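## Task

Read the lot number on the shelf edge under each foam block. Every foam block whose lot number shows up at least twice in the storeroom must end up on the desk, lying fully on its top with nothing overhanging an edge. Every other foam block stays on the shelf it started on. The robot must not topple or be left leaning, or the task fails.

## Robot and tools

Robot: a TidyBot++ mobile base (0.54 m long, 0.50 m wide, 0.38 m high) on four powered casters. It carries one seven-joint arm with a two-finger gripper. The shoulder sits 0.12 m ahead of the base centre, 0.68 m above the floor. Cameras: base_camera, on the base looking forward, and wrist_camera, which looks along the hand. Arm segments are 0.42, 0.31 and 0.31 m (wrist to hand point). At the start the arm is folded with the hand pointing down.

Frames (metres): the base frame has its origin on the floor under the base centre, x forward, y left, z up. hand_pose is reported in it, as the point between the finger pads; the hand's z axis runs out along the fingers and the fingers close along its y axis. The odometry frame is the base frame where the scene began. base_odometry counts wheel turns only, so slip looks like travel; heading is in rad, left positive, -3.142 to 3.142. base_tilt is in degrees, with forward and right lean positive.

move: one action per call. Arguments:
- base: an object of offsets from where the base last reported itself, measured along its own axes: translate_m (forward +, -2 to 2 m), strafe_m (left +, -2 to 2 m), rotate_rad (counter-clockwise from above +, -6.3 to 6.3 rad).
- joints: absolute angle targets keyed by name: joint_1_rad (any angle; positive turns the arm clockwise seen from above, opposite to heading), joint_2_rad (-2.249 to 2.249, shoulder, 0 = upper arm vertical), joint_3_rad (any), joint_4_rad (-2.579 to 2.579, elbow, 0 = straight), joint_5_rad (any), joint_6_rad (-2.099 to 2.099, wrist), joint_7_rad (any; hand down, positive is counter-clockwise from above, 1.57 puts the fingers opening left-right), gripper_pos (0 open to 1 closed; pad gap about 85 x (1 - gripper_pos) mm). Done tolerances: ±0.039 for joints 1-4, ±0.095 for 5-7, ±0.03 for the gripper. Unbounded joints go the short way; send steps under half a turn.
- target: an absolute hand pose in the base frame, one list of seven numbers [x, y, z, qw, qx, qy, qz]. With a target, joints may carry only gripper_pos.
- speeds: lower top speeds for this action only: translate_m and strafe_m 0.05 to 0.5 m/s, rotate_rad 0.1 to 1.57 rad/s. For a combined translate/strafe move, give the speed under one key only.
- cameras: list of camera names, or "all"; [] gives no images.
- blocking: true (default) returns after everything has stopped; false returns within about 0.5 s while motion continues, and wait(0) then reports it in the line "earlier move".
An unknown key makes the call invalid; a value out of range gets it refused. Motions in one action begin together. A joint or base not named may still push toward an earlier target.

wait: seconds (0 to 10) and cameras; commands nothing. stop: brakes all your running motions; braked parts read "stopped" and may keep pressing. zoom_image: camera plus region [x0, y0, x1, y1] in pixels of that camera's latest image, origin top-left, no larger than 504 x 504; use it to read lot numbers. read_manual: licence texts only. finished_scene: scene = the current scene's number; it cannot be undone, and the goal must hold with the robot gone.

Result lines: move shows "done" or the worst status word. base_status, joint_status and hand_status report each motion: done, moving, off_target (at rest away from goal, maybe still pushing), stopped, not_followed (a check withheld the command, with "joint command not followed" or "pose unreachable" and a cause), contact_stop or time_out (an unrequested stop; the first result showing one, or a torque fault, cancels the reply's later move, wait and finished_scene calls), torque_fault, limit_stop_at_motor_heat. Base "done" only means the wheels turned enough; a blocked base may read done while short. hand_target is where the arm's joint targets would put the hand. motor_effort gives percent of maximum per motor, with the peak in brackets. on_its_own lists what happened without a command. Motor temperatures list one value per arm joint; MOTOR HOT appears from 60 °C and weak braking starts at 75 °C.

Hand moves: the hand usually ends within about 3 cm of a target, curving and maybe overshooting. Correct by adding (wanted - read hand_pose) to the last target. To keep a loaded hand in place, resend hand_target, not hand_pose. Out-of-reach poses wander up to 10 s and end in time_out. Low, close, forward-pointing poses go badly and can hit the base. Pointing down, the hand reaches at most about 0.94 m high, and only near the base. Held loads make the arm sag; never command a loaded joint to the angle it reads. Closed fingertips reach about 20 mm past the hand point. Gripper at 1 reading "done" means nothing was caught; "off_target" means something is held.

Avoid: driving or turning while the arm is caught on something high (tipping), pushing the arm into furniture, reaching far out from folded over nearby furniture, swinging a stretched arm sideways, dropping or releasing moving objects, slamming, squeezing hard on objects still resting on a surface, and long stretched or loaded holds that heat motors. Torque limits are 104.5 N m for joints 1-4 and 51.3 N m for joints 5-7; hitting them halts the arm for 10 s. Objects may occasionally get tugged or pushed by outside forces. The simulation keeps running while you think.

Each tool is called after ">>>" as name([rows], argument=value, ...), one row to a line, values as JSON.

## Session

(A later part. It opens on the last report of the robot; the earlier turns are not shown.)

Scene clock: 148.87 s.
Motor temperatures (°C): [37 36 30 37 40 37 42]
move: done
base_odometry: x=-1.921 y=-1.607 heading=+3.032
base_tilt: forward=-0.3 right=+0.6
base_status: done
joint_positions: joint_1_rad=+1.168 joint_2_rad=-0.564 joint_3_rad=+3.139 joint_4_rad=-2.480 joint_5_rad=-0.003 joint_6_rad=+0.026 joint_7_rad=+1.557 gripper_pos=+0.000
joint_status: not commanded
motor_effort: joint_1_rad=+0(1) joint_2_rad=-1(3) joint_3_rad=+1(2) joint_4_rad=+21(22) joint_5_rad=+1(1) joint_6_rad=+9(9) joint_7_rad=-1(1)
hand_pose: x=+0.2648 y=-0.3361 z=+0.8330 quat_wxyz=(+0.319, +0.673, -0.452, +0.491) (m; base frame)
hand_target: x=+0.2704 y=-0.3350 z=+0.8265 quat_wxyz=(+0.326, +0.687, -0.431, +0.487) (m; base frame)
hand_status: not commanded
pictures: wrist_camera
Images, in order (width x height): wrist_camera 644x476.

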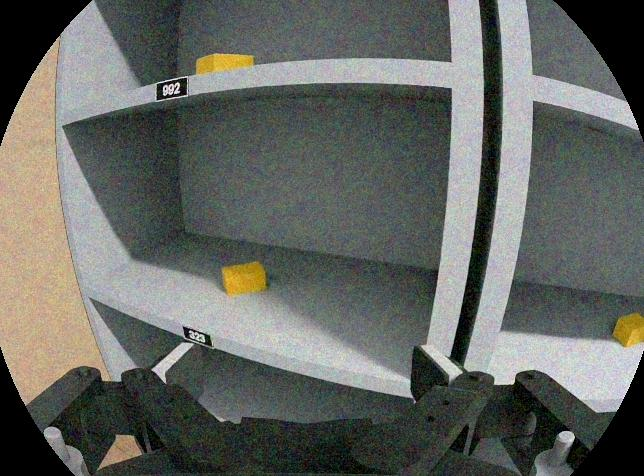

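>>> move(base={"translate_m": -0.694, "strafe_m": -0.06, "rotate_rad": -1.571}, joints={"joint_1_rad": -0.371, "joint_4_rad": -0.44, "joint_5_rad": -0.86, "joint_6_rad": -1.7, "joint_7_rad": 2.34}, blocking=false, cameras=[])

>>> wait(seconds=0.6, cameras=[])

>>> move(joints={"joint_2_rad": 0.415})

Scene clock: 154.00 s.
Motor temperatures (°C): [37 36 30 37 40 37 42]
move: moving
base_odometry: x=-1.865 y=-1.609 heading=+2.855
base_tilt: forward=-0.3 right=+0.6
base_status: translate_m moving; strafe_m moving; rotate_rad moving
joint_positions: joint_1_rad=+1.077 joint_2_rad=-0.564 joint_3_rad=+3.139 joint_4_rad=-2.393 joint_5_rad=-0.008 joint_6_rad=-0.016 joint_7_rad=+1.598 gripper_pos=+0.000
joint_status: joint_1_rad moving; joint_4_rad moving; joint_5_rad moving; joint_6_rad moving; joint_7_rad moving
motor_effort: joint_1_rad=+0(2) joint_2_rad=-2(2) joint_3_rad=+2(3) joint_4_rad=+23(23) joint_5_rad=+1(1) joint_6_rad=+9(9) joint_7_rad=+0(1)
hand_pose: x=+0.3009 y=-0.3321 z=+0.8724 quat_wxyz=(+0.314, +0.689, -0.401, +0.515) (m; base frame)
hand_target: x=+0.3107 y=-0.3309 z=+0.8721 quat_wxyz=(+0.302, +0.701, -0.396, +0.511) (m; base frame)
hand_status: not commanded
pictures: none
No camera images: "cameras" was empty.

Scene clock: 154.60 s.
Motor temperatures (°C): [37 36 30 37 40 37 42]
earlier move: moving
base_odometry: x=-1.668 y=-1.613 heading=+2.237
base_tilt: forward=-0.3 right=+0.6
base_status: translate_m moving; strafe_m moving; rotate_rad moving
joint_positions: joint_1_rad=+0.730 joint_2_rad=-0.558 joint_3_rad=+3.140 joint_4_rad=-1.919 joint_5_rad=-0.174 joint_6_rad=-0.385 joint_7_rad=+1.762 gripper_pos=+0.000
joint_status: joint_1_rad moving; joint_4_rad moving; joint_5_rad moving; joint_6_rad moving; joint_7_rad moving
motor_effort: joint_1_rad=+0(2) joint_2_rad=-3(6) joint_3_rad=+0(3) joint_4_rad=+23(24) joint_5_rad=+1(1) joint_6_rad=+9(10) joint_7_rad=-1(1)
hand_pose: x=+0.4252 y=-0.2436 z=+1.0523 quat_wxyz=(+0.215, +0.725, -0.242, +0.608) (m; base frame)
hand_target: x=+0.4417 y=-0.2172 z=+1.0507 quat_wxyz=(+0.175, +0.746, -0.221, +0.603) (m; base frame)
hand_status: not commanded
wait: 0.60 s; no rest
pictures: none
No camera images: "cameras" was empty.

Scene clock: 157.47 s.
Motor temperatures (°C): [37 36 30 37 40 37 42]
move: done
base_odometry: x=-1.224 y=-1.624 heading=+1.459
base_tilt: forward=-0.3 right=+0.6
base_status: done
joint_positions: joint_1_rad=-0.353 joint_2_rad=+0.397 joint_3_rad=+3.140 joint_4_rad=-0.458 joint_5_rad=-0.794 joint_6_rad=-1.649 joint_7_rad=+2.297 gripper_pos=+0.000
joint_status: all done
motor_effort: joint_1_rad=+0(2) joint_2_rad=-29(32) joint_3_rad=-2(2) joint_4_rad=+15(23) joint_5_rad=-4(5) joint_6_rad=+6(9) joint_7_rad=+0(1)
hand_pose: x=+0.5333 y=+0.3903 z=+1.0965 quat_wxyz=(-0.297, +0.674, +0.578, +0.350) (m; base frame)
hand_target: x=+0.5077 y=+0.4036 z=+1.0950 quat_wxyz=(-0.321, +0.640, +0.614, +0.333) (m; base frame)
hand_status: not commanded
pictures: base_camera, wrist_camera
Images, in order (width x height): base_camera 644x364, wrist_camera 644x476.

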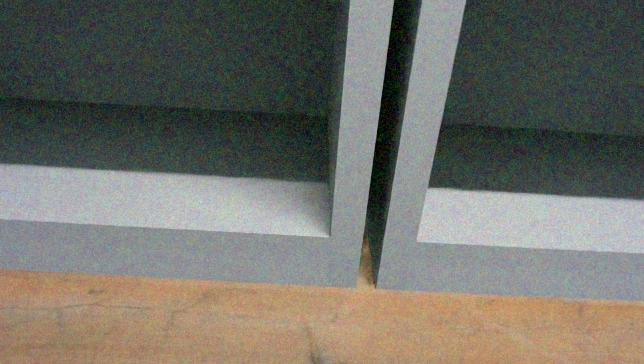

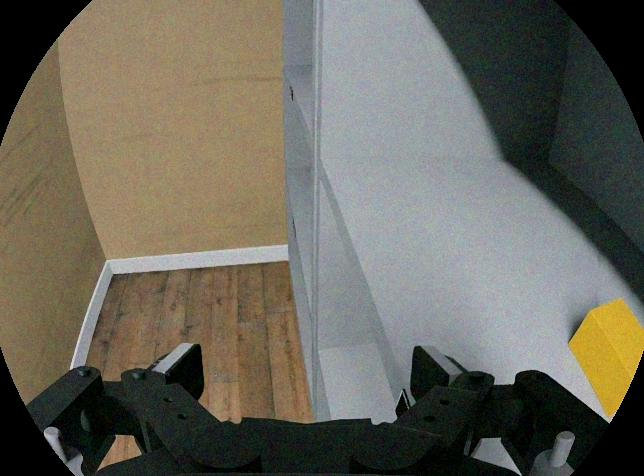

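>>> move(cameras=["wrist_camera", "base_camera"])

Scene clock: 159.00 s.
Motor temperatures (°C): [37 36 30 37 40 37 42]
base_odometry: x=-1.224 y=-1.624 heading=+1.459
base_tilt: forward=-0.3 right=+0.6
base_status: done
joint_positions: joint_1_rad=-0.353 joint_2_rad=+0.397 joint_3_rad=+3.140 joint_4_rad=-0.458 joint_5_rad=-0.794 joint_6_rad=-1.650 joint_7_rad=+2.297 gripper_pos=+0.000
joint_status: all done
motor_effort: joint_1_rad=-1(2) joint_2_rad=-28(32) joint_3_rad=-2(2) joint_4_rad=+15(23) joint_5_rad=-4(5) joint_6_rad=+5(9) joint_7_rad=+0(1)
hand_pose: x=+0.5331 y=+0.3903 z=+1.0964 quat_wxyz=(-0.297, +0.674, +0.579, +0.350) (m; base frame)
hand_target: x=+0.5077 y=+0.4036 z=+1.0950 quat_wxyz=(-0.321, +0.640, +0.614, +0.333) (m; base frame)
hand_status: not commanded
pictures: base_camera, wrist_camera
Images, in order (width x height): base_camera 644x364, wrist_camera 644x476.

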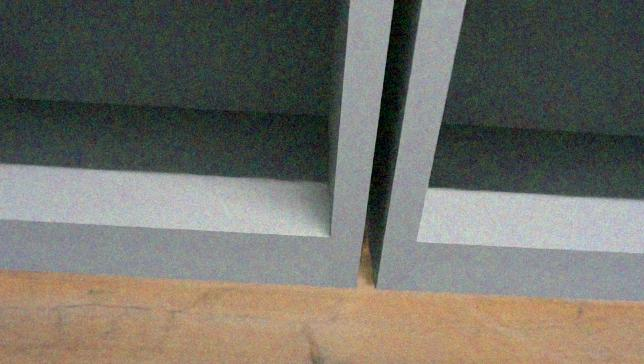

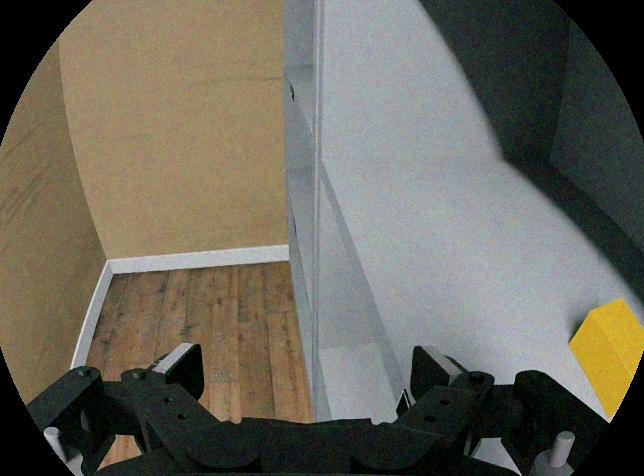

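>>> zoom_image(camera="wrist_camera", region=[500, 270, 644, 430])

>>> zoom_image(camera="wrist_camera", region=[270, 140, 450, 420])

Scaled by 3.150.

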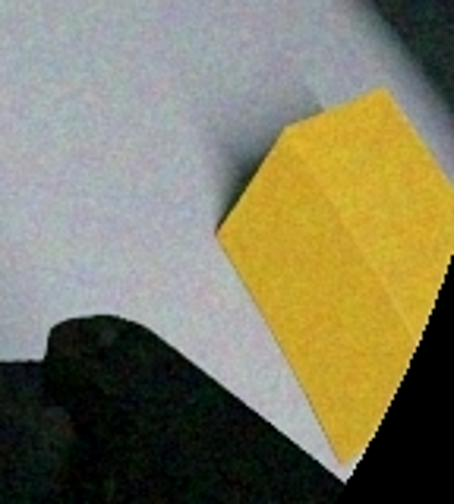

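Scaled by 1.800.

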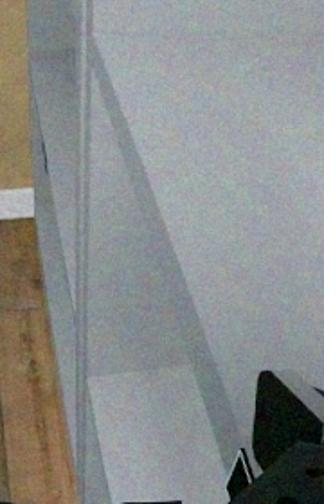

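>>> move(base={"translate_m": 0.25, "strafe_m": -0.02}, cameras=["wrist_camera", "base_camera"])

Scene clock: 165.47 s.
Motor temperatures (°C): [37 36 30 37 40 37 42]
move: done
base_odometry: x=-1.176 y=-1.378 heading=+1.458
base_tilt: forward=-0.3 right=+0.6
base_status: done
joint_positions: joint_1_rad=-0.358 joint_2_rad=+0.407 joint_3_rad=+3.140 joint_4_rad=-0.455 joint_5_rad=-0.798 joint_6_rad=-1.654 joint_7_rad=+2.297 gripper_pos=+0.000
joint_status: not commanded
motor_effort: joint_1_rad=-1(2) joint_2_rad=-29(32) joint_3_rad=-2(3) joint_4_rad=+16(16) joint_5_rad=-4(5) joint_6_rad=+6(6) joint_7_rad=+0(1)
hand_pose: x=+0.5330 y=+0.3942 z=+1.0922 quat_wxyz=(-0.301, +0.673, +0.581, +0.345) (m; base frame)
hand_target: x=+0.5077 y=+0.4036 z=+1.0950 quat_wxyz=(-0.321, +0.640, +0.614, +0.333) (m; base frame)
hand_status: not commanded
pictures: base_camera, wrist_camera
Images, in order (width x height): base_camera 644x364, wrist_camera 644x476.

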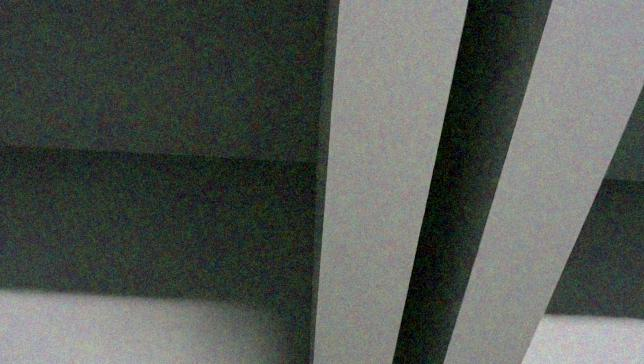

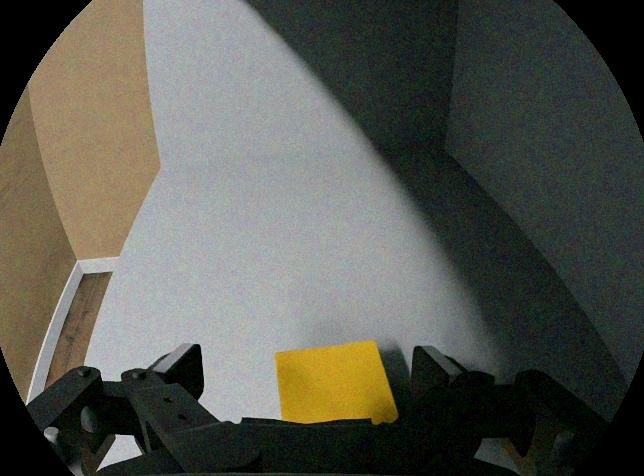

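>>> move(base={"translate_m": 0.015, "strafe_m": -0.022}, cameras=[])

>>> move(joints={"joint_2_rad": 0.277, "joint_4_rad": -0.842, "joint_6_rad": -1.4285, "joint_7_rad": 2.524}, cameras=["wrist_camera"])

Scene clock: 167.83 s.
Motor temperatures (°C): [37 36 30 37 40 37 42]
move: done
base_odometry: x=-1.153 y=-1.365 heading=+1.459
base_tilt: forward=-0.3 right=+0.6
base_status: done
joint_positions: joint_1_rad=-0.364 joint_2_rad=+0.407 joint_3_rad=+3.140 joint_4_rad=-0.455 joint_5_rad=-0.800 joint_6_rad=-1.654 joint_7_rad=+2.297 gripper_pos=+0.000
joint_status: not commanded
motor_effort: joint_1_rad=-1(3) joint_2_rad=-29(31) joint_3_rad=-2(3) joint_4_rad=+15(16) joint_5_rad=-4(5) joint_6_rad=+5(6) joint_7_rad=+0(1)
hand_pose: x=+0.5304 y=+0.3966 z=+1.0926 quat_wxyz=(-0.303, +0.671, +0.583, +0.344) (m; base frame)
hand_target: x=+0.5077 y=+0.4036 z=+1.0950 quat_wxyz=(-0.321, +0.640, +0.614, +0.333) (m; base frame)
hand_status: not commanded
pictures: none
No camera images: "cameras" was empty.

Scene clock: 169.40 s.
Motor temperatures (°C): [37 36 30 37 40 37 42]
move: done
base_odometry: x=-1.153 y=-1.365 heading=+1.459
base_tilt: forward=-0.3 right=+0.6
base_status: not commanded
joint_positions: joint_1_rad=-0.364 joint_2_rad=+0.283 joint_3_rad=+3.140 joint_4_rad=-0.812 joint_5_rad=-0.800 joint_6_rad=-1.484 joint_7_rad=+2.479 gripper_pos=+0.000
joint_status: all done
motor_effort: joint_1_rad=+0(1) joint_2_rad=-27(30) joint_3_rad=-1(2) joint_4_rad=+17(18) joint_5_rad=-5(5) joint_6_rad=+5(6) joint_7_rad=-1(1)
hand_pose: x=+0.5245 y=+0.3944 z=+1.0507 quat_wxyz=(-0.300, +0.667, +0.587, +0.349) (m; base frame)
hand_target: x=+0.5234 y=+0.4092 z=+1.0624 quat_wxyz=(-0.318, +0.646, +0.585, +0.373) (m; base frame)
hand_status: not commanded
pictures: wrist_camera
Images, in order (width x height): wrist_camera 644x476.

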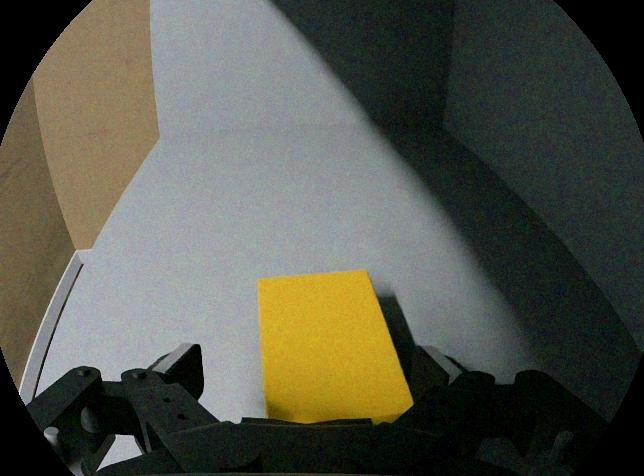

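>>> move(base={"translate_m": 0.009, "strafe_m": -0.006}, joints={"joint_4_rad": -0.867}, cameras=[])

>>> move(joints={"gripper_pos": 0.45}, cameras=["wrist_camera"])

Scene clock: 171.17 s.
Motor temperatures (°C): [37 36 30 37 40 37 42]
move: done
base_odometry: x=-1.146 y=-1.357 heading=+1.458
base_tilt: forward=-0.3 right=+0.6
base_status: done
joint_positions: joint_1_rad=-0.366 joint_2_rad=+0.276 joint_3_rad=+3.140 joint_4_rad=-0.840 joint_5_rad=-0.802 joint_6_rad=-1.481 joint_7_rad=+2.481 gripper_pos=+0.000
joint_status: all done
motor_effort: joint_1_rad=+0(5) joint_2_rad=-26(29) joint_3_rad=-1(3) joint_4_rad=+18(18) joint_5_rad=-5(6) joint_6_rad=+5(5) joint_7_rad=+0(1)
hand_pose: x=+0.5211 y=+0.3943 z=+1.0437 quat_wxyz=(-0.303, +0.670, +0.585, +0.342) (m; base frame)
hand_target: x=+0.5227 y=+0.4090 z=+1.0522 quat_wxyz=(-0.322, +0.652, +0.583, +0.363) (m; base frame)
hand_status: not commanded
pictures: none
No camera images: "cameras" was empty.

Scene clock: 171.97 s.
Motor temperatures (°C): [37 36 30 37 40 37 42]
move: done
base_odometry: x=-1.146 y=-1.357 heading=+1.458
base_tilt: forward=-0.3 right=+0.6
base_status: not commanded
joint_positions: joint_1_rad=-0.366 joint_2_rad=+0.274 joint_3_rad=+3.140 joint_4_rad=-0.840 joint_5_rad=-0.802 joint_6_rad=-1.479 joint_7_rad=+2.481 gripper_pos=+0.432
joint_status: all done
motor_effort: joint_1_rad=-1(2) joint_2_rad=-26(27) joint_3_rad=-1(2) joint_4_rad=+17(18) joint_5_rad=-5(6) joint_6_rad=+5(5) joint_7_rad=+0(1)
hand_pose: x=+0.5209 y=+0.3943 z=+1.0450 quat_wxyz=(-0.303, +0.669, +0.585, +0.343) (m; base frame)
hand_target: x=+0.5227 y=+0.4090 z=+1.0522 quat_wxyz=(-0.322, +0.652, +0.583, +0.363) (m; base frame)
hand_status: not commanded
pictures: wrist_camera
Images, in order (width x height): wrist_camera 644x476.

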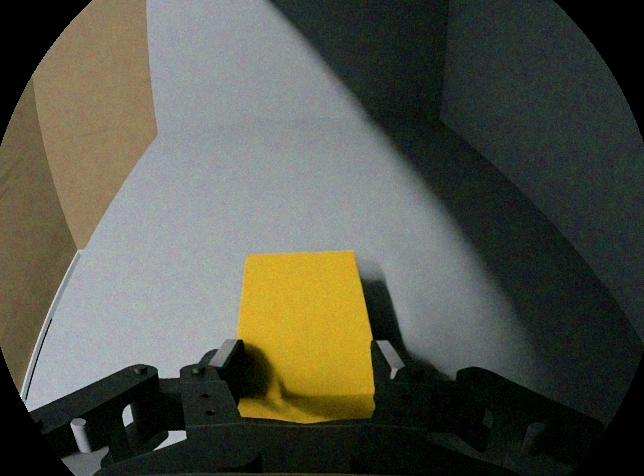

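>>> move(joints={"gripper_pos": 0.5, "joint_2_rad": 0.40, "joint_4_rad": -0.47, "joint_6_rad": -1.68}, blocking=false, cameras=[])

>>> move(base={"translate_m": -0.38}, blocking=false, cameras=[])

>>> wait(seconds=0.75, cameras=["wrist_camera"])

Scene clock: 176.60 s.
Motor temperatures (°C): [37 36 30 37 40 37 42]
move: moving
base_odometry: x=-1.146 y=-1.357 heading=+1.458
base_tilt: forward=-0.3 right=+0.6
base_status: not commanded
joint_positions: joint_1_rad=-0.366 joint_2_rad=+0.296 joint_3_rad=+3.140 joint_4_rad=-0.760 joint_5_rad=-0.802 joint_6_rad=-1.490 joint_7_rad=+2.481 gripper_pos=+0.455
joint_status: joint_2_rad moving; joint_4_rad moving; joint_6_rad moving; gripper_pos off_target (ended at +0.455, target +0.500)
motor_effort: joint_1_rad=-1(2) joint_2_rad=-28(28) joint_3_rad=-2(2) joint_4_rad=+18(19) joint_5_rad=-5(6) joint_6_rad=+5(6) joint_7_rad=+0(1)
hand_pose: x=+0.5278 y=+0.3972 z=+1.0640 quat_wxyz=(-0.295, +0.657, +0.592, +0.362) (m; base frame)
hand_target: x=+0.5184 y=+0.4094 z=+1.0704 quat_wxyz=(-0.315, +0.629, +0.611, +0.364) (m; base frame)
hand_status: not commanded
pictures: none
No camera images: "cameras" was empty.

Scene clock: 177.10 s.
Motor temperatures (°C): [37 36 30 37 40 37 42]
move: moving
base_odometry: x=-1.153 y=-1.421 heading=+1.458
base_tilt: forward=-0.3 right=+0.6
base_status: translate_m moving
joint_positions: joint_1_rad=-0.366 joint_2_rad=+0.372 joint_3_rad=+3.140 joint_4_rad=-0.525 joint_5_rad=-0.802 joint_6_rad=-1.603 joint_7_rad=+2.481 gripper_pos=+0.455
joint_status: joint_2_rad moving; joint_4_rad moving; joint_6_rad moving
motor_effort: joint_1_rad=-1(4) joint_2_rad=-30(31) joint_3_rad=-2(3) joint_4_rad=+15(18) joint_5_rad=-5(6) joint_6_rad=+6(6) joint_7_rad=+0(1)
hand_pose: x=+0.5289 y=+0.3982 z=+1.0955 quat_wxyz=(-0.275, +0.621, +0.629, +0.379) (m; base frame)
hand_target: x=+0.5086 y=+0.4050 z=+1.0939 quat_wxyz=(-0.294, +0.590, +0.658, +0.364) (m; base frame)
hand_status: not commanded
pictures: none
No camera images: "cameras" was empty.

Scene clock: 177.87 s.
Motor temperatures (°C): [37 36 30 37 40 37 42]
earlier move: moving
base_odometry: x=-1.182 y=-1.682 heading=+1.459
base_tilt: forward=-0.3 right=+0.6
base_status: translate_m moving
joint_positions: joint_1_rad=-0.366 joint_2_rad=+0.378 joint_3_rad=+3.140 joint_4_rad=-0.485 joint_5_rad=-0.803 joint_6_rad=-1.634 joint_7_rad=+2.481 gripper_pos=+0.455
joint_status: joint_2_rad moving; joint_4_rad moving; joint_6_rad moving
motor_effort: joint_1_rad=+0(4) joint_2_rad=-26(31) joint_3_rad=-1(3) joint_4_rad=+14(18) joint_5_rad=-5(6) joint_6_rad=+5(6) joint_7_rad=+0(1)
hand_pose: x=+0.5232 y=+0.3960 z=+1.1007 quat_wxyz=(-0.271, +0.613, +0.638, +0.378) (m; base frame)
hand_target: x=+0.5072 y=+0.4040 z=+1.0961 quat_wxyz=(-0.291, +0.585, +0.664, +0.364) (m; base frame)
hand_status: not commanded
wait: 0.77 s; no rest
pictures: wrist_camera
Images, in order (width x height): wrist_camera 644x476.

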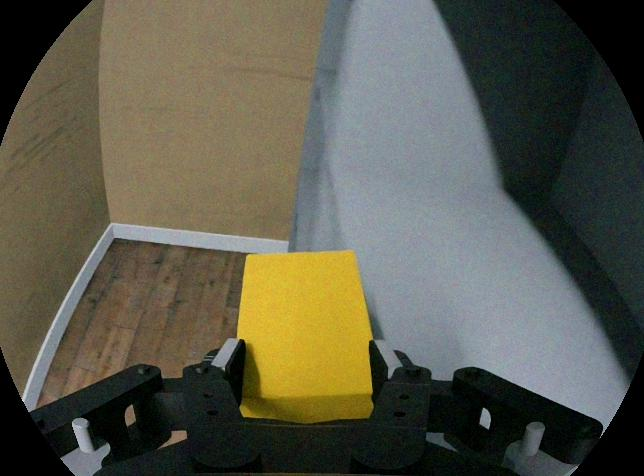

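>>> move(base={"translate_m": -0.03, "strafe_m": -0.45}, joints={"joint_1_rad": 0.01, "joint_2_rad": -0.155, "joint_4_rad": -2.487, "joint_5_rad": 0.03, "joint_6_rad": -0.34, "joint_7_rad": 1.54}, cameras=["wrist_camera"])

Scene clock: 184.47 s.
Motor temperatures (°C): [37 36 30 37 40 37 42]
earlier move: done
move: time_out
base_odometry: x=-1.113 y=-1.777 heading=+1.458
base_tilt: forward=-0.3 right=+0.6
base_status: strafe_m time_out (by the wheels' count: -0.079 of -0.450); the other done
joint_positions: joint_1_rad=-0.007 joint_2_rad=-0.145 joint_3_rad=+3.139 joint_4_rad=-2.461 joint_5_rad=-0.038 joint_6_rad=-0.392 joint_7_rad=+1.583 gripper_pos=+0.455
joint_status: all done
motor_effort: joint_1_rad=-1(5) joint_2_rad=-9(32) joint_3_rad=+0(7) joint_4_rad=+15(21) joint_5_rad=+1(6) joint_6_rad=+4(7) joint_7_rad=+0(1)
hand_pose: x=+0.4200 y=+0.0084 z=+0.6026 quat_wxyz=(-0.010, +0.977, -0.005, +0.215) (m; base frame)
hand_target: x=+0.4225 y=-0.0048 z=+0.6031 quat_wxyz=(+0.006, +0.973, -0.007, +0.233) (m; base frame)
hand_status: not commanded
pictures: wrist_camera
Images, in order (width x height): wrist_camera 644x476.

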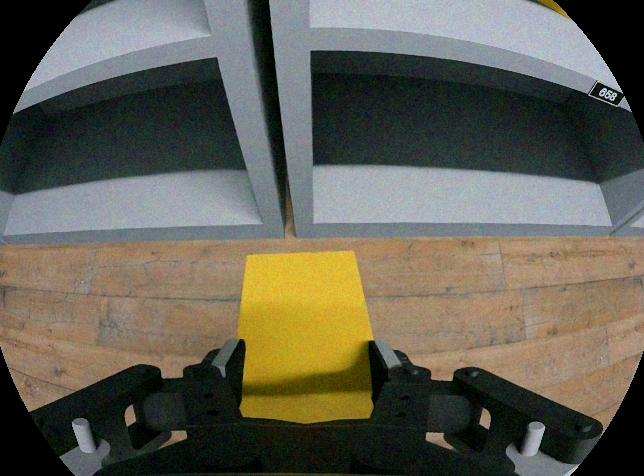

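>>> zoom_image(camera="wrist_camera", region=[575, 70, 644, 120])

>>> move(base={"translate_m": 0.05, "strafe_m": -0.1}, cameras=["wrist_camera"])

Scaled by 7.304.

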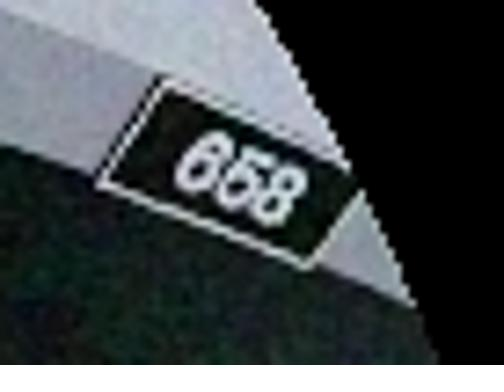

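Scene clock: 186.03 s.
Motor temperatures (°C): [37 36 30 37 40 37 42]
move: done
base_odometry: x=-1.008 y=-1.739 heading=+1.457
base_tilt: forward=-0.3 right=+0.6
base_status: done
joint_positions: joint_1_rad=-0.004 joint_2_rad=-0.146 joint_3_rad=+3.139 joint_4_rad=-2.461 joint_5_rad=-0.037 joint_6_rad=-0.391 joint_7_rad=+1.583 gripper_pos=+0.455
joint_status: not commanded
motor_effort: joint_1_rad=+0(2) joint_2_rad=-9(10) joint_3_rad=+0(2) joint_4_rad=+14(16) joint_5_rad=+1(1) joint_6_rad=+4(5) joint_7_rad=+0(1)
hand_pose: x=+0.4203 y=+0.0075 z=+0.6030 quat_wxyz=(-0.010, +0.976, -0.006, +0.216) (m; base frame)
hand_target: x=+0.4225 y=-0.0048 z=+0.6031 quat_wxyz=(+0.006, +0.973, -0.007, +0.233) (m; base frame)
hand_status: not commanded
pictures: wrist_camera
Images, in order (width x height): wrist_camera 644x476.

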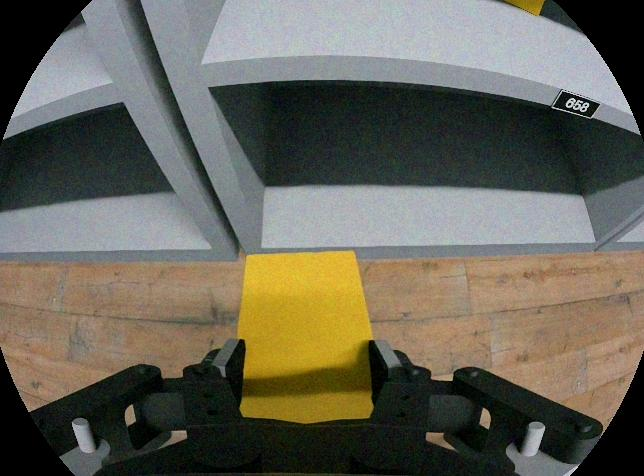

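>>> move(base={"translate_m": 0.06, "strafe_m": -2.0}, blocking=false, cameras=[])

>>> wait(seconds=2.4, cameras=["wrist_camera"])

Scene clock: 188.50 s.
Motor temperatures (°C): [37 36 30 37 40 37 42]
move: moving
base_odometry: x=-0.944 y=-1.744 heading=+1.457
base_tilt: forward=-0.3 right=+0.6
base_status: translate_m moving; strafe_m moving
joint_positions: joint_1_rad=-0.004 joint_2_rad=-0.147 joint_3_rad=+3.139 joint_4_rad=-2.461 joint_5_rad=-0.037 joint_6_rad=-0.390 joint_7_rad=+1.583 gripper_pos=+0.455
joint_status: not commanded
motor_effort: joint_1_rad=+0(0) joint_2_rad=-10(10) joint_3_rad=+1(2) joint_4_rad=+15(16) joint_5_rad=+1(1) joint_6_rad=+4(5) joint_7_rad=+0(1)
hand_pose: x=+0.4203 y=+0.0074 z=+0.6030 quat_wxyz=(-0.010, +0.976, -0.006, +0.216) (m; base frame)
hand_target: x=+0.4225 y=-0.0048 z=+0.6031 quat_wxyz=(+0.006, +0.973, -0.007, +0.233) (m; base frame)
hand_status: not commanded
pictures: none
No camera images: "cameras" was empty.

Scene clock: 190.90 s.
Motor temperatures (°C): [37 36 30 37 40 37 42]
earlier move: moving
base_odometry: x=+0.197 y=-1.840 heading=+1.458
base_tilt: forward=-0.3 right=+0.6
base_status: translate_m moving; strafe_m moving
joint_positions: joint_1_rad=-0.004 joint_2_rad=-0.147 joint_3_rad=+3.139 joint_4_rad=-2.461 joint_5_rad=-0.037 joint_6_rad=-0.390 joint_7_rad=+1.583 gripper_pos=+0.455
joint_status: not commanded
motor_effort: joint_1_rad=+0(1) joint_2_rad=-9(10) joint_3_rad=+0(2) joint_4_rad=+15(16) joint_5_rad=+0(1) joint_6_rad=+4(5) joint_7_rad=+0(1)
hand_pose: x=+0.4203 y=+0.0074 z=+0.6030 quat_wxyz=(-0.010, +0.976, -0.006, +0.216) (m; base frame)
hand_target: x=+0.4225 y=-0.0048 z=+0.6031 quat_wxyz=(+0.006, +0.973, -0.007, +0.233) (m; base frame)
hand_status: not commanded
wait: 2.40 s; no rest
pictures: wrist_camera
Images, in order (width x height): wrist_camera 644x476.

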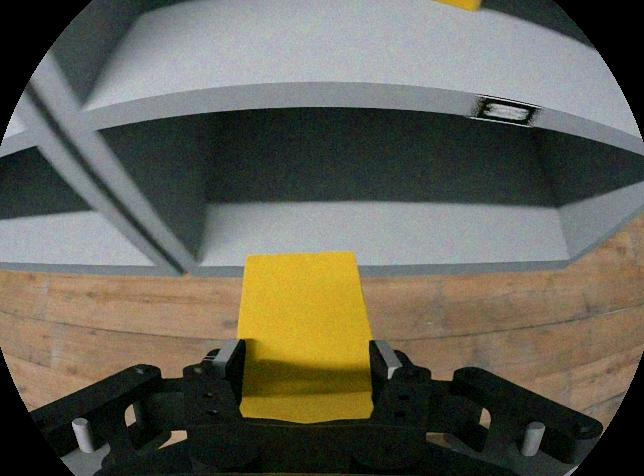

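>>> wait(seconds=0.1, cameras=[])

Scene clock: 191.50 s.
Motor temperatures (°C): [37 36 30 37 40 37 42]
earlier move: moving
base_odometry: x=+0.497 y=-1.865 heading=+1.458
base_tilt: forward=-0.3 right=+0.6
base_status: translate_m moving; strafe_m moving
joint_positions: joint_1_rad=-0.004 joint_2_rad=-0.147 joint_3_rad=+3.139 joint_4_rad=-2.461 joint_5_rad=-0.037 joint_6_rad=-0.390 joint_7_rad=+1.583 gripper_pos=+0.455
joint_status: not commanded
motor_effort: joint_1_rad=+0(1) joint_2_rad=-9(10) joint_3_rad=+0(2) joint_4_rad=+15(16) joint_5_rad=+1(1) joint_6_rad=+4(5) joint_7_rad=+0(1)
hand_pose: x=+0.4203 y=+0.0074 z=+0.6030 quat_wxyz=(-0.010, +0.976, -0.006, +0.216) (m; base frame)
hand_target: x=+0.4225 y=-0.0048 z=+0.6031 quat_wxyz=(+0.006, +0.973, -0.007, +0.233) (m; base frame)
hand_status: not commanded
wait: 0.10 s; no rest
pictures: none
No camera images: "cameras" was empty.

>>> move(base={"translate_m": 0.22, "strafe_m": -0.70}, blocking=false, cameras=[])

>>> wait(seconds=0.8, cameras=["wrist_camera"])

Scene clock: 192.20 s.
Motor temperatures (°C): [37 36 30 37 40 37 42]
earlier move: replaced
move: moving
base_odometry: x=+0.847 y=-1.882 heading=+1.457
base_tilt: forward=-0.3 right=+0.6
base_status: translate_m replaced; strafe_m replaced; translate_m moving; strafe_m moving
joint_positions: joint_1_rad=-0.004 joint_2_rad=-0.147 joint_3_rad=+3.139 joint_4_rad=-2.461 joint_5_rad=-0.037 joint_6_rad=-0.390 joint_7_rad=+1.583 gripper_pos=+0.455
joint_status: not commanded
motor_effort: joint_1_rad=-1(1) joint_2_rad=-9(9) joint_3_rad=+0(2) joint_4_rad=+16(16) joint_5_rad=+1(1) joint_6_rad=+4(5) joint_7_rad=+0(1)
hand_pose: x=+0.4203 y=+0.0074 z=+0.6030 quat_wxyz=(-0.010, +0.976, -0.006, +0.216) (m; base frame)
hand_target: x=+0.4225 y=-0.0048 z=+0.6031 quat_wxyz=(+0.006, +0.973, -0.007, +0.233) (m; base frame)
hand_status: not commanded
pictures: none
No camera images: "cameras" was empty.

Scene clock: 193.00 s.
Motor temperatures (°C): [37 36 30 37 40 37 42]
earlier move: moving
base_odometry: x=+1.215 y=-1.844 heading=+1.457
base_tilt: forward=-0.3 right=+0.6
base_status: translate_m moving; strafe_m moving
joint_positions: joint_1_rad=-0.004 joint_2_rad=-0.147 joint_3_rad=+3.139 joint_4_rad=-2.461 joint_5_rad=-0.036 joint_6_rad=-0.390 joint_7_rad=+1.583 gripper_pos=+0.455
joint_status: not commanded
motor_effort: joint_1_rad=-1(1) joint_2_rad=-8(10) joint_3_rad=+0(2) joint_4_rad=+15(16) joint_5_rad=+0(1) joint_6_rad=+4(5) joint_7_rad=+0(1)
hand_pose: x=+0.4203 y=+0.0074 z=+0.6030 quat_wxyz=(-0.010, +0.976, -0.006, +0.216) (m; base frame)
hand_target: x=+0.4225 y=-0.0048 z=+0.6031 quat_wxyz=(+0.006, +0.973, -0.007, +0.233) (m; base frame)
hand_status: not commanded
wait: 0.80 s; no rest
pictures: wrist_camera
Images, in order (width x height): wrist_camera 644x476.

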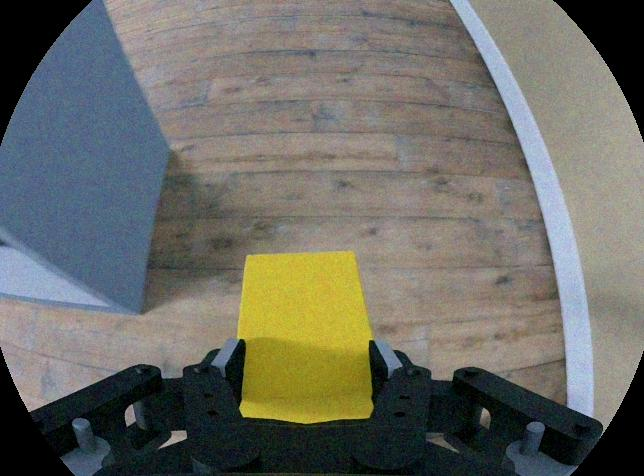

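>>> move(base={"translate_m": 1.4, "strafe_m": 0.08}, joints={"joint_4_rad": -1.909}, blocking=false, cameras=[])

>>> wait(seconds=1.9, cameras=["wrist_camera"])

Scene clock: 194.20 s.
Motor temperatures (°C): [37 36 30 37 40 37 42]
earlier move: replaced
move: moving
base_odometry: x=+1.322 y=-1.666 heading=+1.457
base_tilt: forward=-0.3 right=+0.6
base_status: translate_m replaced; translate_m moving; strafe_m moving
joint_positions: joint_1_rad=-0.004 joint_2_rad=-0.150 joint_3_rad=+3.139 joint_4_rad=-2.387 joint_5_rad=-0.036 joint_6_rad=-0.390 joint_7_rad=+1.583 gripper_pos=+0.455
joint_status: joint_4_rad moving
motor_effort: joint_1_rad=+0(1) joint_2_rad=-10(10) joint_3_rad=+0(1) joint_4_rad=+17(18) joint_5_rad=+1(1) joint_6_rad=+6(6) joint_7_rad=+0(0)
hand_pose: x=+0.4565 y=+0.0076 z=+0.6327 quat_wxyz=(-0.010, +0.967, -0.006, +0.254) (m; base frame)
hand_target: x=+0.4850 y=-0.0054 z=+0.6565 quat_wxyz=(+0.006, +0.955, -0.007, +0.297) (m; base frame)
hand_status: not commanded
pictures: none
No camera images: "cameras" was empty.

Scene clock: 196.10 s.
Motor temperatures (°C): [37 36 30 37 40 37 42]
earlier move: moving
base_odometry: x=+1.372 y=-0.738 heading=+1.457
base_tilt: forward=-0.3 right=+0.6
base_status: translate_m moving; strafe_m moving
joint_positions: joint_1_rad=-0.004 joint_2_rad=-0.150 joint_3_rad=+3.139 joint_4_rad=-1.923 joint_5_rad=-0.036 joint_6_rad=-0.386 joint_7_rad=+1.583 gripper_pos=+0.455
joint_status: all done
motor_effort: joint_1_rad=+0(1) joint_2_rad=-15(16) joint_3_rad=+0(1) joint_4_rad=+22(22) joint_5_rad=+0(1) joint_6_rad=+7(8) joint_7_rad=+0(1)
hand_pose: x=+0.6230 y=+0.0086 z=+0.8620 quat_wxyz=(-0.012, +0.882, -0.004, +0.472) (m; base frame)
hand_target: x=+0.6328 y=-0.0069 z=+0.8847 quat_wxyz=(+0.006, +0.866, -0.008, +0.500) (m; base frame)
hand_status: not commanded
wait: 1.90 s; no rest
pictures: wrist_camera
Images, in order (width x height): wrist_camera 644x476.

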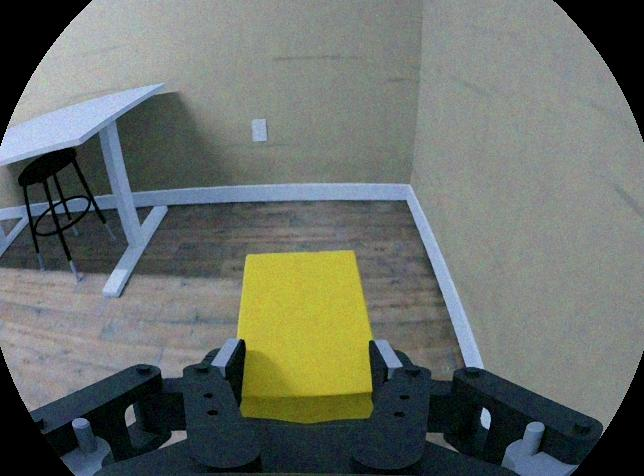

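>>> move(base={"translate_m": 0.74, "strafe_m": 1.48, "rotate_rad": -0.093}, blocking=false, cameras=[])

>>> wait(seconds=0.9, cameras=["wrist_camera"])

Scene clock: 197.00 s.
Motor temperatures (°C): [37 36 30 37 40 37 42]
earlier move: replaced
move: moving
base_odometry: x=+1.333 y=-0.400 heading=+1.364
base_tilt: forward=-0.3 right=+0.6
base_status: translate_m replaced; translate_m moving; strafe_m moving; rotate_rad moving
joint_positions: joint_1_rad=+0.006 joint_2_rad=-0.150 joint_3_rad=+3.145 joint_4_rad=-1.922 joint_5_rad=-0.035 joint_6_rad=-0.386 joint_7_rad=+1.583 gripper_pos=+0.455
joint_status: not commanded
motor_effort: joint_1_rad=-3(3) joint_2_rad=-15(17) joint_3_rad=-2(3) joint_4_rad=+21(22) joint_5_rad=+0(1) joint_6_rad=+8(8) joint_7_rad=+0(0)
hand_pose: x=+0.6232 y=+0.0007 z=+0.8626 quat_wxyz=(-0.009, +0.881, -0.010, +0.472) (m; base frame)
hand_target: x=+0.6328 y=-0.0069 z=+0.8847 quat_wxyz=(+0.006, +0.866, -0.008, +0.500) (m; base frame)
hand_status: not commanded
pictures: none
No camera images: "cameras" was empty.

Scene clock: 197.90 s.
Motor temperatures (°C): [37 36 30 37 40 37 42]
earlier move: moving
base_odometry: x=+0.957 y=-0.119 heading=+1.364
base_tilt: forward=-0.3 right=+0.6
base_status: translate_m moving; strafe_m moving; rotate_rad moving
joint_positions: joint_1_rad=+0.006 joint_2_rad=-0.157 joint_3_rad=+3.145 joint_4_rad=-1.922 joint_5_rad=-0.035 joint_6_rad=-0.386 joint_7_rad=+1.583 gripper_pos=+0.455
joint_status: not commanded
motor_effort: joint_1_rad=+0(3) joint_2_rad=-15(18) joint_3_rad=+0(3) joint_4_rad=+22(23) joint_5_rad=+1(1) joint_6_rad=+8(8) joint_7_rad=+0(1)
hand_pose: x=+0.6221 y=+0.0006 z=+0.8659 quat_wxyz=(-0.009, +0.880, -0.010, +0.475) (m; base frame)
hand_target: x=+0.6328 y=-0.0069 z=+0.8847 quat_wxyz=(+0.006, +0.866, -0.008, +0.500) (m; base frame)
hand_status: not commanded
wait: 0.90 s; no rest
pictures: wrist_camera
Images, in order (width x height): wrist_camera 644x476.

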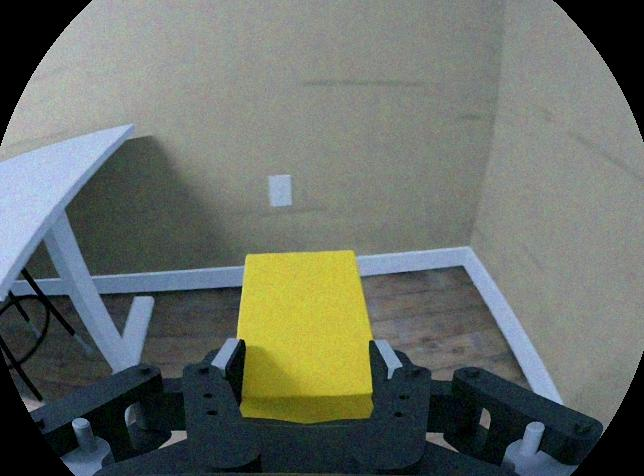

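>>> wait(seconds=4, cameras=["wrist_camera"])

Scene clock: 200.70 s.
Motor temperatures (°C): [37 36 30 37 40 37 42]
earlier move: done
base_odometry: x=-0.004 y=+0.358 heading=+1.364
base_tilt: forward=-0.3 right=+0.6
base_status: done
joint_positions: joint_1_rad=+0.006 joint_2_rad=-0.157 joint_3_rad=+3.145 joint_4_rad=-1.922 joint_5_rad=-0.035 joint_6_rad=-0.386 joint_7_rad=+1.583 gripper_pos=+0.455
joint_status: not commanded
motor_effort: joint_1_rad=-1(3) joint_2_rad=-15(19) joint_3_rad=+0(3) joint_4_rad=+22(23) joint_5_rad=+1(1) joint_6_rad=+8(8) joint_7_rad=+0(1)
hand_pose: x=+0.6222 y=+0.0008 z=+0.8661 quat_wxyz=(-0.009, +0.880, -0.010, +0.475) (m; base frame)
hand_target: x=+0.6328 y=-0.0069 z=+0.8847 quat_wxyz=(+0.006, +0.866, -0.008, +0.500) (m; base frame)
hand_status: not commanded
wait: 2.50 of 4 s (the move ended)
pictures: wrist_camera
Images, in order (width x height): wrist_camera 644x476.

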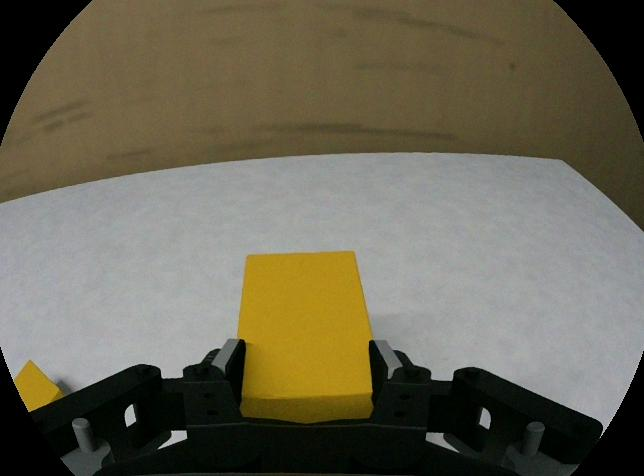

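>>> move(joints={"joint_2_rad": -0.075, "joint_4_rad": -2.117, "joint_6_rad": -0.131}, cameras=["wrist_camera"])

Scene clock: 202.33 s.
Motor temperatures (°C): [37 36 30 37 40 37 42]
move: done
base_odometry: x=-0.004 y=+0.358 heading=+1.364
base_tilt: forward=-0.4 right=+0.6
base_status: not commanded
joint_positions: joint_1_rad=+0.006 joint_2_rad=-0.089 joint_3_rad=+3.145 joint_4_rad=-2.094 joint_5_rad=-0.035 joint_6_rad=-0.189 joint_7_rad=+1.583 gripper_pos=+0.455
joint_status: all done
motor_effort: joint_1_rad=+0(1) joint_2_rad=-16(18) joint_3_rad=+0(1) joint_4_rad=+20(23) joint_5_rad=+0(1) joint_6_rad=+8(9) joint_7_rad=+0(1)
hand_pose: x=+0.6196 y=-0.0011 z=+0.7871 quat_wxyz=(-0.006, +0.890, -0.012, +0.456) (m; base frame)
hand_target: x=+0.6241 y=-0.0049 z=+0.7824 quat_wxyz=(+0.004, +0.885, -0.006, +0.466) (m; base frame)
hand_status: not commanded
pictures: wrist_camera
Images, in order (width x height): wrist_camera 644x476.

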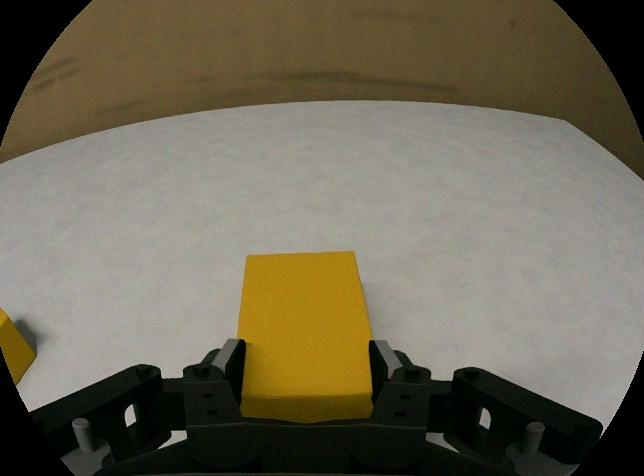

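>>> move(joints={"joint_2_rad": -0.060, "joint_4_rad": -2.152, "joint_6_rad": -0.076}, cameras=["wrist_camera"])

Scene clock: 203.27 s.
Motor temperatures (°C): [37 36 30 37 40 37 42]
move: done
base_odometry: x=-0.004 y=+0.358 heading=+1.364
base_tilt: forward=-0.3 right=+0.6
base_status: not commanded
joint_positions: joint_1_rad=+0.006 joint_2_rad=-0.080 joint_3_rad=+3.145 joint_4_rad=-2.127 joint_5_rad=-0.035 joint_6_rad=-0.128 joint_7_rad=+1.583 gripper_pos=+0.455
joint_status: all done
motor_effort: joint_1_rad=+0(1) joint_2_rad=-16(17) joint_3_rad=+0(0) joint_4_rad=+20(21) joint_5_rad=+1(1) joint_6_rad=+7(9) joint_7_rad=+0(0)
hand_pose: x=+0.6211 y=-0.0018 z=+0.7808 quat_wxyz=(-0.005, +0.885, -0.013, +0.465) (m; base frame)
hand_target: x=+0.6238 y=-0.0044 z=+0.7702 quat_wxyz=(+0.003, +0.884, -0.005, +0.468) (m; base frame)
hand_status: not commanded
pictures: wrist_camera
Images, in order (width x height): wrist_camera 644x476.

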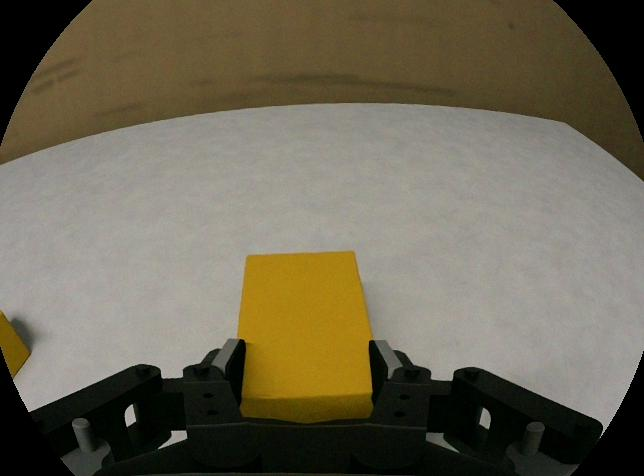

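>>> move(joints={"joint_2_rad": -0.042, "joint_4_rad": -2.180, "joint_6_rad": -0.030}, cameras=["wrist_camera"])

Scene clock: 204.00 s.
Motor temperatures (°C): [37 36 30 37 40 37 42]
move: done
base_odometry: x=-0.004 y=+0.358 heading=+1.364
base_tilt: forward=-0.4 right=+0.6
base_status: not commanded
joint_positions: joint_1_rad=+0.006 joint_2_rad=-0.071 joint_3_rad=+3.145 joint_4_rad=-2.150 joint_5_rad=-0.035 joint_6_rad=-0.076 joint_7_rad=+1.583 gripper_pos=+0.455
joint_status: all done
motor_effort: joint_1_rad=+0(1) joint_2_rad=-16(17) joint_3_rad=+0(1) joint_4_rad=+19(20) joint_5_rad=+1(1) joint_6_rad=+8(8) joint_7_rad=+0(1)
hand_pose: x=+0.6237 y=-0.0024 z=+0.7771 quat_wxyz=(-0.004, +0.881, -0.013, +0.474) (m; base frame)
hand_target: x=+0.6239 y=-0.0040 z=+0.7583 quat_wxyz=(+0.003, +0.884, -0.005, +0.468) (m; base frame)
hand_status: not commanded
pictures: wrist_camera
Images, in order (width x height): wrist_camera 644x476.

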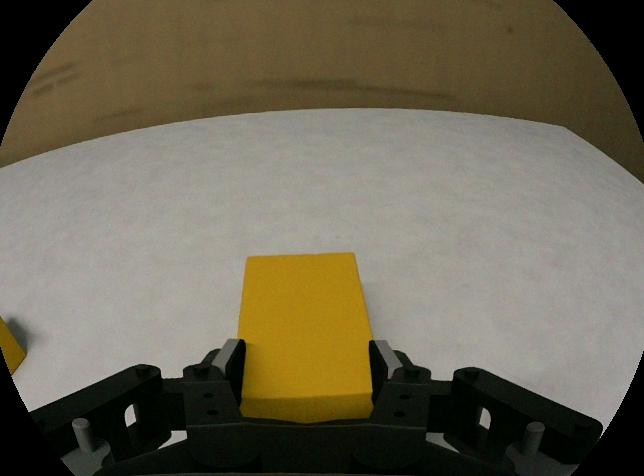

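>>> move(joints={"joint_4_rad": -2.200}, cameras=["wrist_camera"])

Scene clock: 204.87 s.
Motor temperatures (°C): [37 36 30 37 40 37 42]
move: off_target
base_odometry: x=-0.004 y=+0.358 heading=+1.364
base_tilt: forward=-0.4 right=+0.6
base_status: not commanded
joint_positions: joint_1_rad=+0.006 joint_2_rad=-0.071 joint_3_rad=+3.144 joint_4_rad=-2.156 joint_5_rad=-0.035 joint_6_rad=-0.065 joint_7_rad=+1.582 gripper_pos=+0.455
joint_status: joint_4_rad off_target (ended at -2.155, target -2.200)
motor_effort: joint_1_rad=+1(1) joint_2_rad=-13(15) joint_3_rad=+1(2) joint_4_rad=+16(19) joint_5_rad=+1(1) joint_6_rad=+6(6) joint_7_rad=+0(1)
hand_pose: x=+0.6237 y=-0.0024 z=+0.7766 quat_wxyz=(-0.004, +0.879, -0.013, +0.476) (m; base frame)
hand_target: x=+0.6169 y=-0.0039 z=+0.7479 quat_wxyz=(+0.003, +0.888, -0.005, +0.459) (m; base frame)
hand_status: not commanded
pictures: wrist_camera
Images, in order (width x height): wrist_camera 644x476.

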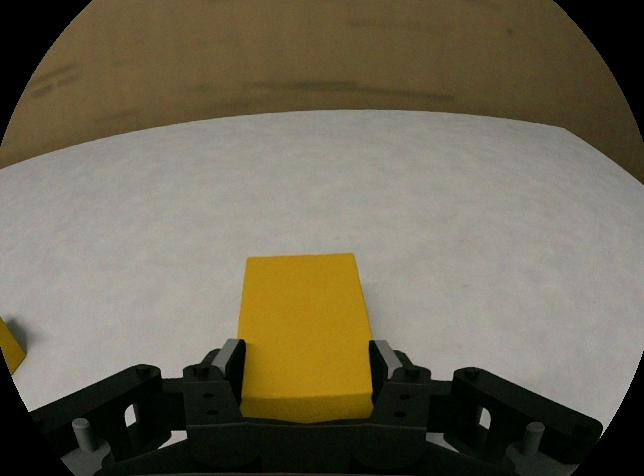

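>>> move(joints={"joint_4_rad": -2.165}, blocking=false, cameras=[])

>>> move(joints={"gripper_pos": 0.0}, cameras=["wrist_camera"])

Scene clock: 205.63 s.
Motor temperatures (°C): [37 36 30 37 40 37 42]
move: moving
base_odometry: x=-0.004 y=+0.358 heading=+1.364
base_tilt: forward=-0.3 right=+0.6
base_status: not commanded
joint_positions: joint_1_rad=+0.006 joint_2_rad=-0.070 joint_3_rad=+3.144 joint_4_rad=-2.154 joint_5_rad=-0.035 joint_6_rad=-0.064 joint_7_rad=+1.582 gripper_pos=+0.455
joint_status: joint_4_rad moving
motor_effort: joint_1_rad=+0(1) joint_2_rad=-14(15) joint_3_rad=+0(1) joint_4_rad=+18(19) joint_5_rad=+1(1) joint_6_rad=+6(7) joint_7_rad=+0(0)
hand_pose: x=+0.6242 y=-0.0024 z=+0.7769 quat_wxyz=(-0.004, +0.879, -0.013, +0.476) (m; base frame)
hand_target: x=+0.6290 y=-0.0040 z=+0.7661 quat_wxyz=(+0.003, +0.880, -0.005, +0.474) (m; base frame)
hand_status: not commanded
pictures: none
No camera images: "cameras" was empty.

Scene clock: 206.47 s.
Motor temperatures (°C): [37 36 30 37 40 37 42]
move: done
base_odometry: x=-0.004 y=+0.358 heading=+1.364
base_tilt: forward=-0.3 right=+0.6
base_status: not commanded
joint_positions: joint_1_rad=+0.006 joint_2_rad=-0.062 joint_3_rad=+3.144 joint_4_rad=-2.154 joint_5_rad=-0.035 joint_6_rad=-0.064 joint_7_rad=+1.582 gripper_pos=+0.000
joint_status: all done
motor_effort: joint_1_rad=-1(1) joint_2_rad=-16(17) joint_3_rad=+0(1) joint_4_rad=+19(20) joint_5_rad=+1(1) joint_6_rad=+7(8) joint_7_rad=+0(1)
hand_pose: x=+0.6249 y=-0.0024 z=+0.7731 quat_wxyz=(-0.004, +0.881, -0.013, +0.473) (m; base frame)
hand_target: x=+0.6290 y=-0.0040 z=+0.7661 quat_wxyz=(+0.003, +0.880, -0.005, +0.474) (m; base frame)
hand_status: not commanded
pictures: wrist_camera
Images, in order (width x height): wrist_camera 644x476.

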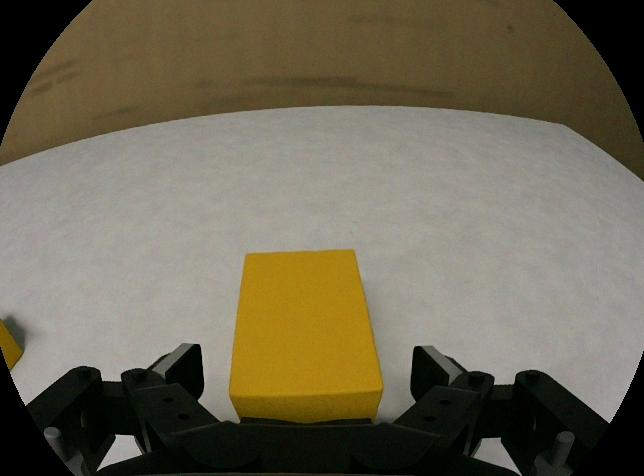

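>>> move(joints={"joint_2_rad": -0.16, "joint_4_rad": -1.85, "joint_6_rad": -0.40}, cameras=["wrist_camera"])

Scene clock: 208.60 s.
Motor temperatures (°C): [37 36 30 37 40 37 42]
move: done
base_odometry: x=-0.004 y=+0.358 heading=+1.364
base_tilt: forward=-0.4 right=+0.6
base_status: not commanded
joint_positions: joint_1_rad=+0.006 joint_2_rad=-0.157 joint_3_rad=+3.144 joint_4_rad=-1.861 joint_5_rad=-0.035 joint_6_rad=-0.350 joint_7_rad=+1.582 gripper_pos=+0.000
joint_status: all done
motor_effort: joint_1_rad=+0(1) joint_2_rad=-16(19) joint_3_rad=+0(1) joint_4_rad=+22(23) joint_5_rad=+1(1) joint_6_rad=+8(9) joint_7_rad=+0(1)
hand_pose: x=+0.6406 y=+0.0004 z=+0.9114 quat_wxyz=(-0.008, +0.855, -0.010, +0.518) (m; base frame)
hand_target: x=+0.6343 y=-0.0074 z=+0.9054 quat_wxyz=(+0.007, +0.865, -0.009, +0.502) (m; base frame)
hand_status: not commanded
pictures: wrist_camera
Images, in order (width x height): wrist_camera 644x476.

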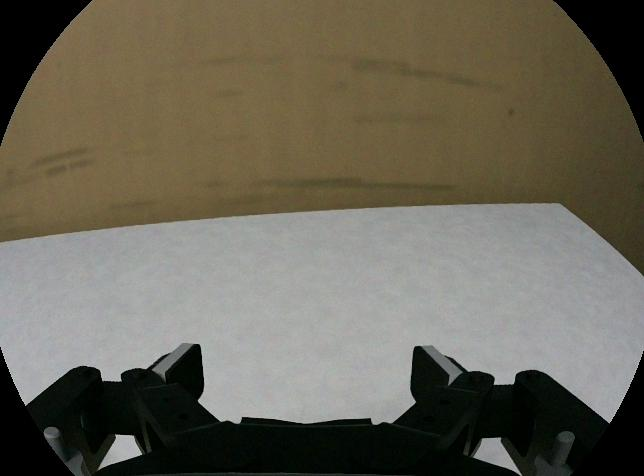

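>>> move(joints={"joint_6_rad": -0.74}, cameras=["wrist_camera"])

Scene clock: 210.13 s.
Motor temperatures (°C): [37 36 30 37 40 37 42]
move: done
base_odometry: x=-0.004 y=+0.358 heading=+1.364
base_tilt: forward=-0.3 right=+0.6
base_status: not commanded
joint_positions: joint_1_rad=+0.006 joint_2_rad=-0.157 joint_3_rad=+3.144 joint_4_rad=-1.853 joint_5_rad=-0.035 joint_6_rad=-0.697 joint_7_rad=+1.582 gripper_pos=+0.000
joint_status: all done
motor_effort: joint_1_rad=-1(1) joint_2_rad=-14(15) joint_3_rad=+0(1) joint_4_rad=+21(24) joint_5_rad=+0(1) joint_6_rad=+6(8) joint_7_rad=+0(1)
hand_pose: x=+0.5771 y=+0.0042 z=+0.8303 quat_wxyz=(-0.012, +0.931, -0.007, +0.366) (m; base frame)
hand_target: x=+0.5673 y=-0.0094 z=+0.8241 quat_wxyz=(+0.010, +0.937, -0.012, +0.348) (m; base frame)
hand_status: not commanded
pictures: wrist_camera
Images, in order (width x height): wrist_camera 644x476.

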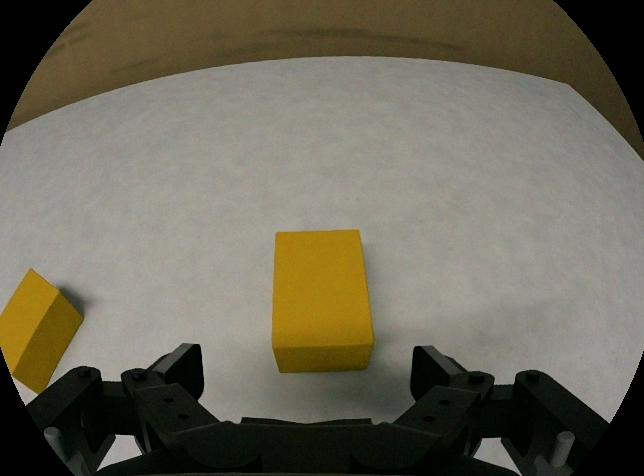

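The third block sits flat on the desk and is clear of the edge. All three blocks with lot 698 are now on the desk. I re-read the unclear lower label in bay 2 as 658, so it isn't a duplicate.

>>> finished_scene(scene=2)

The scene is finished: the task was done.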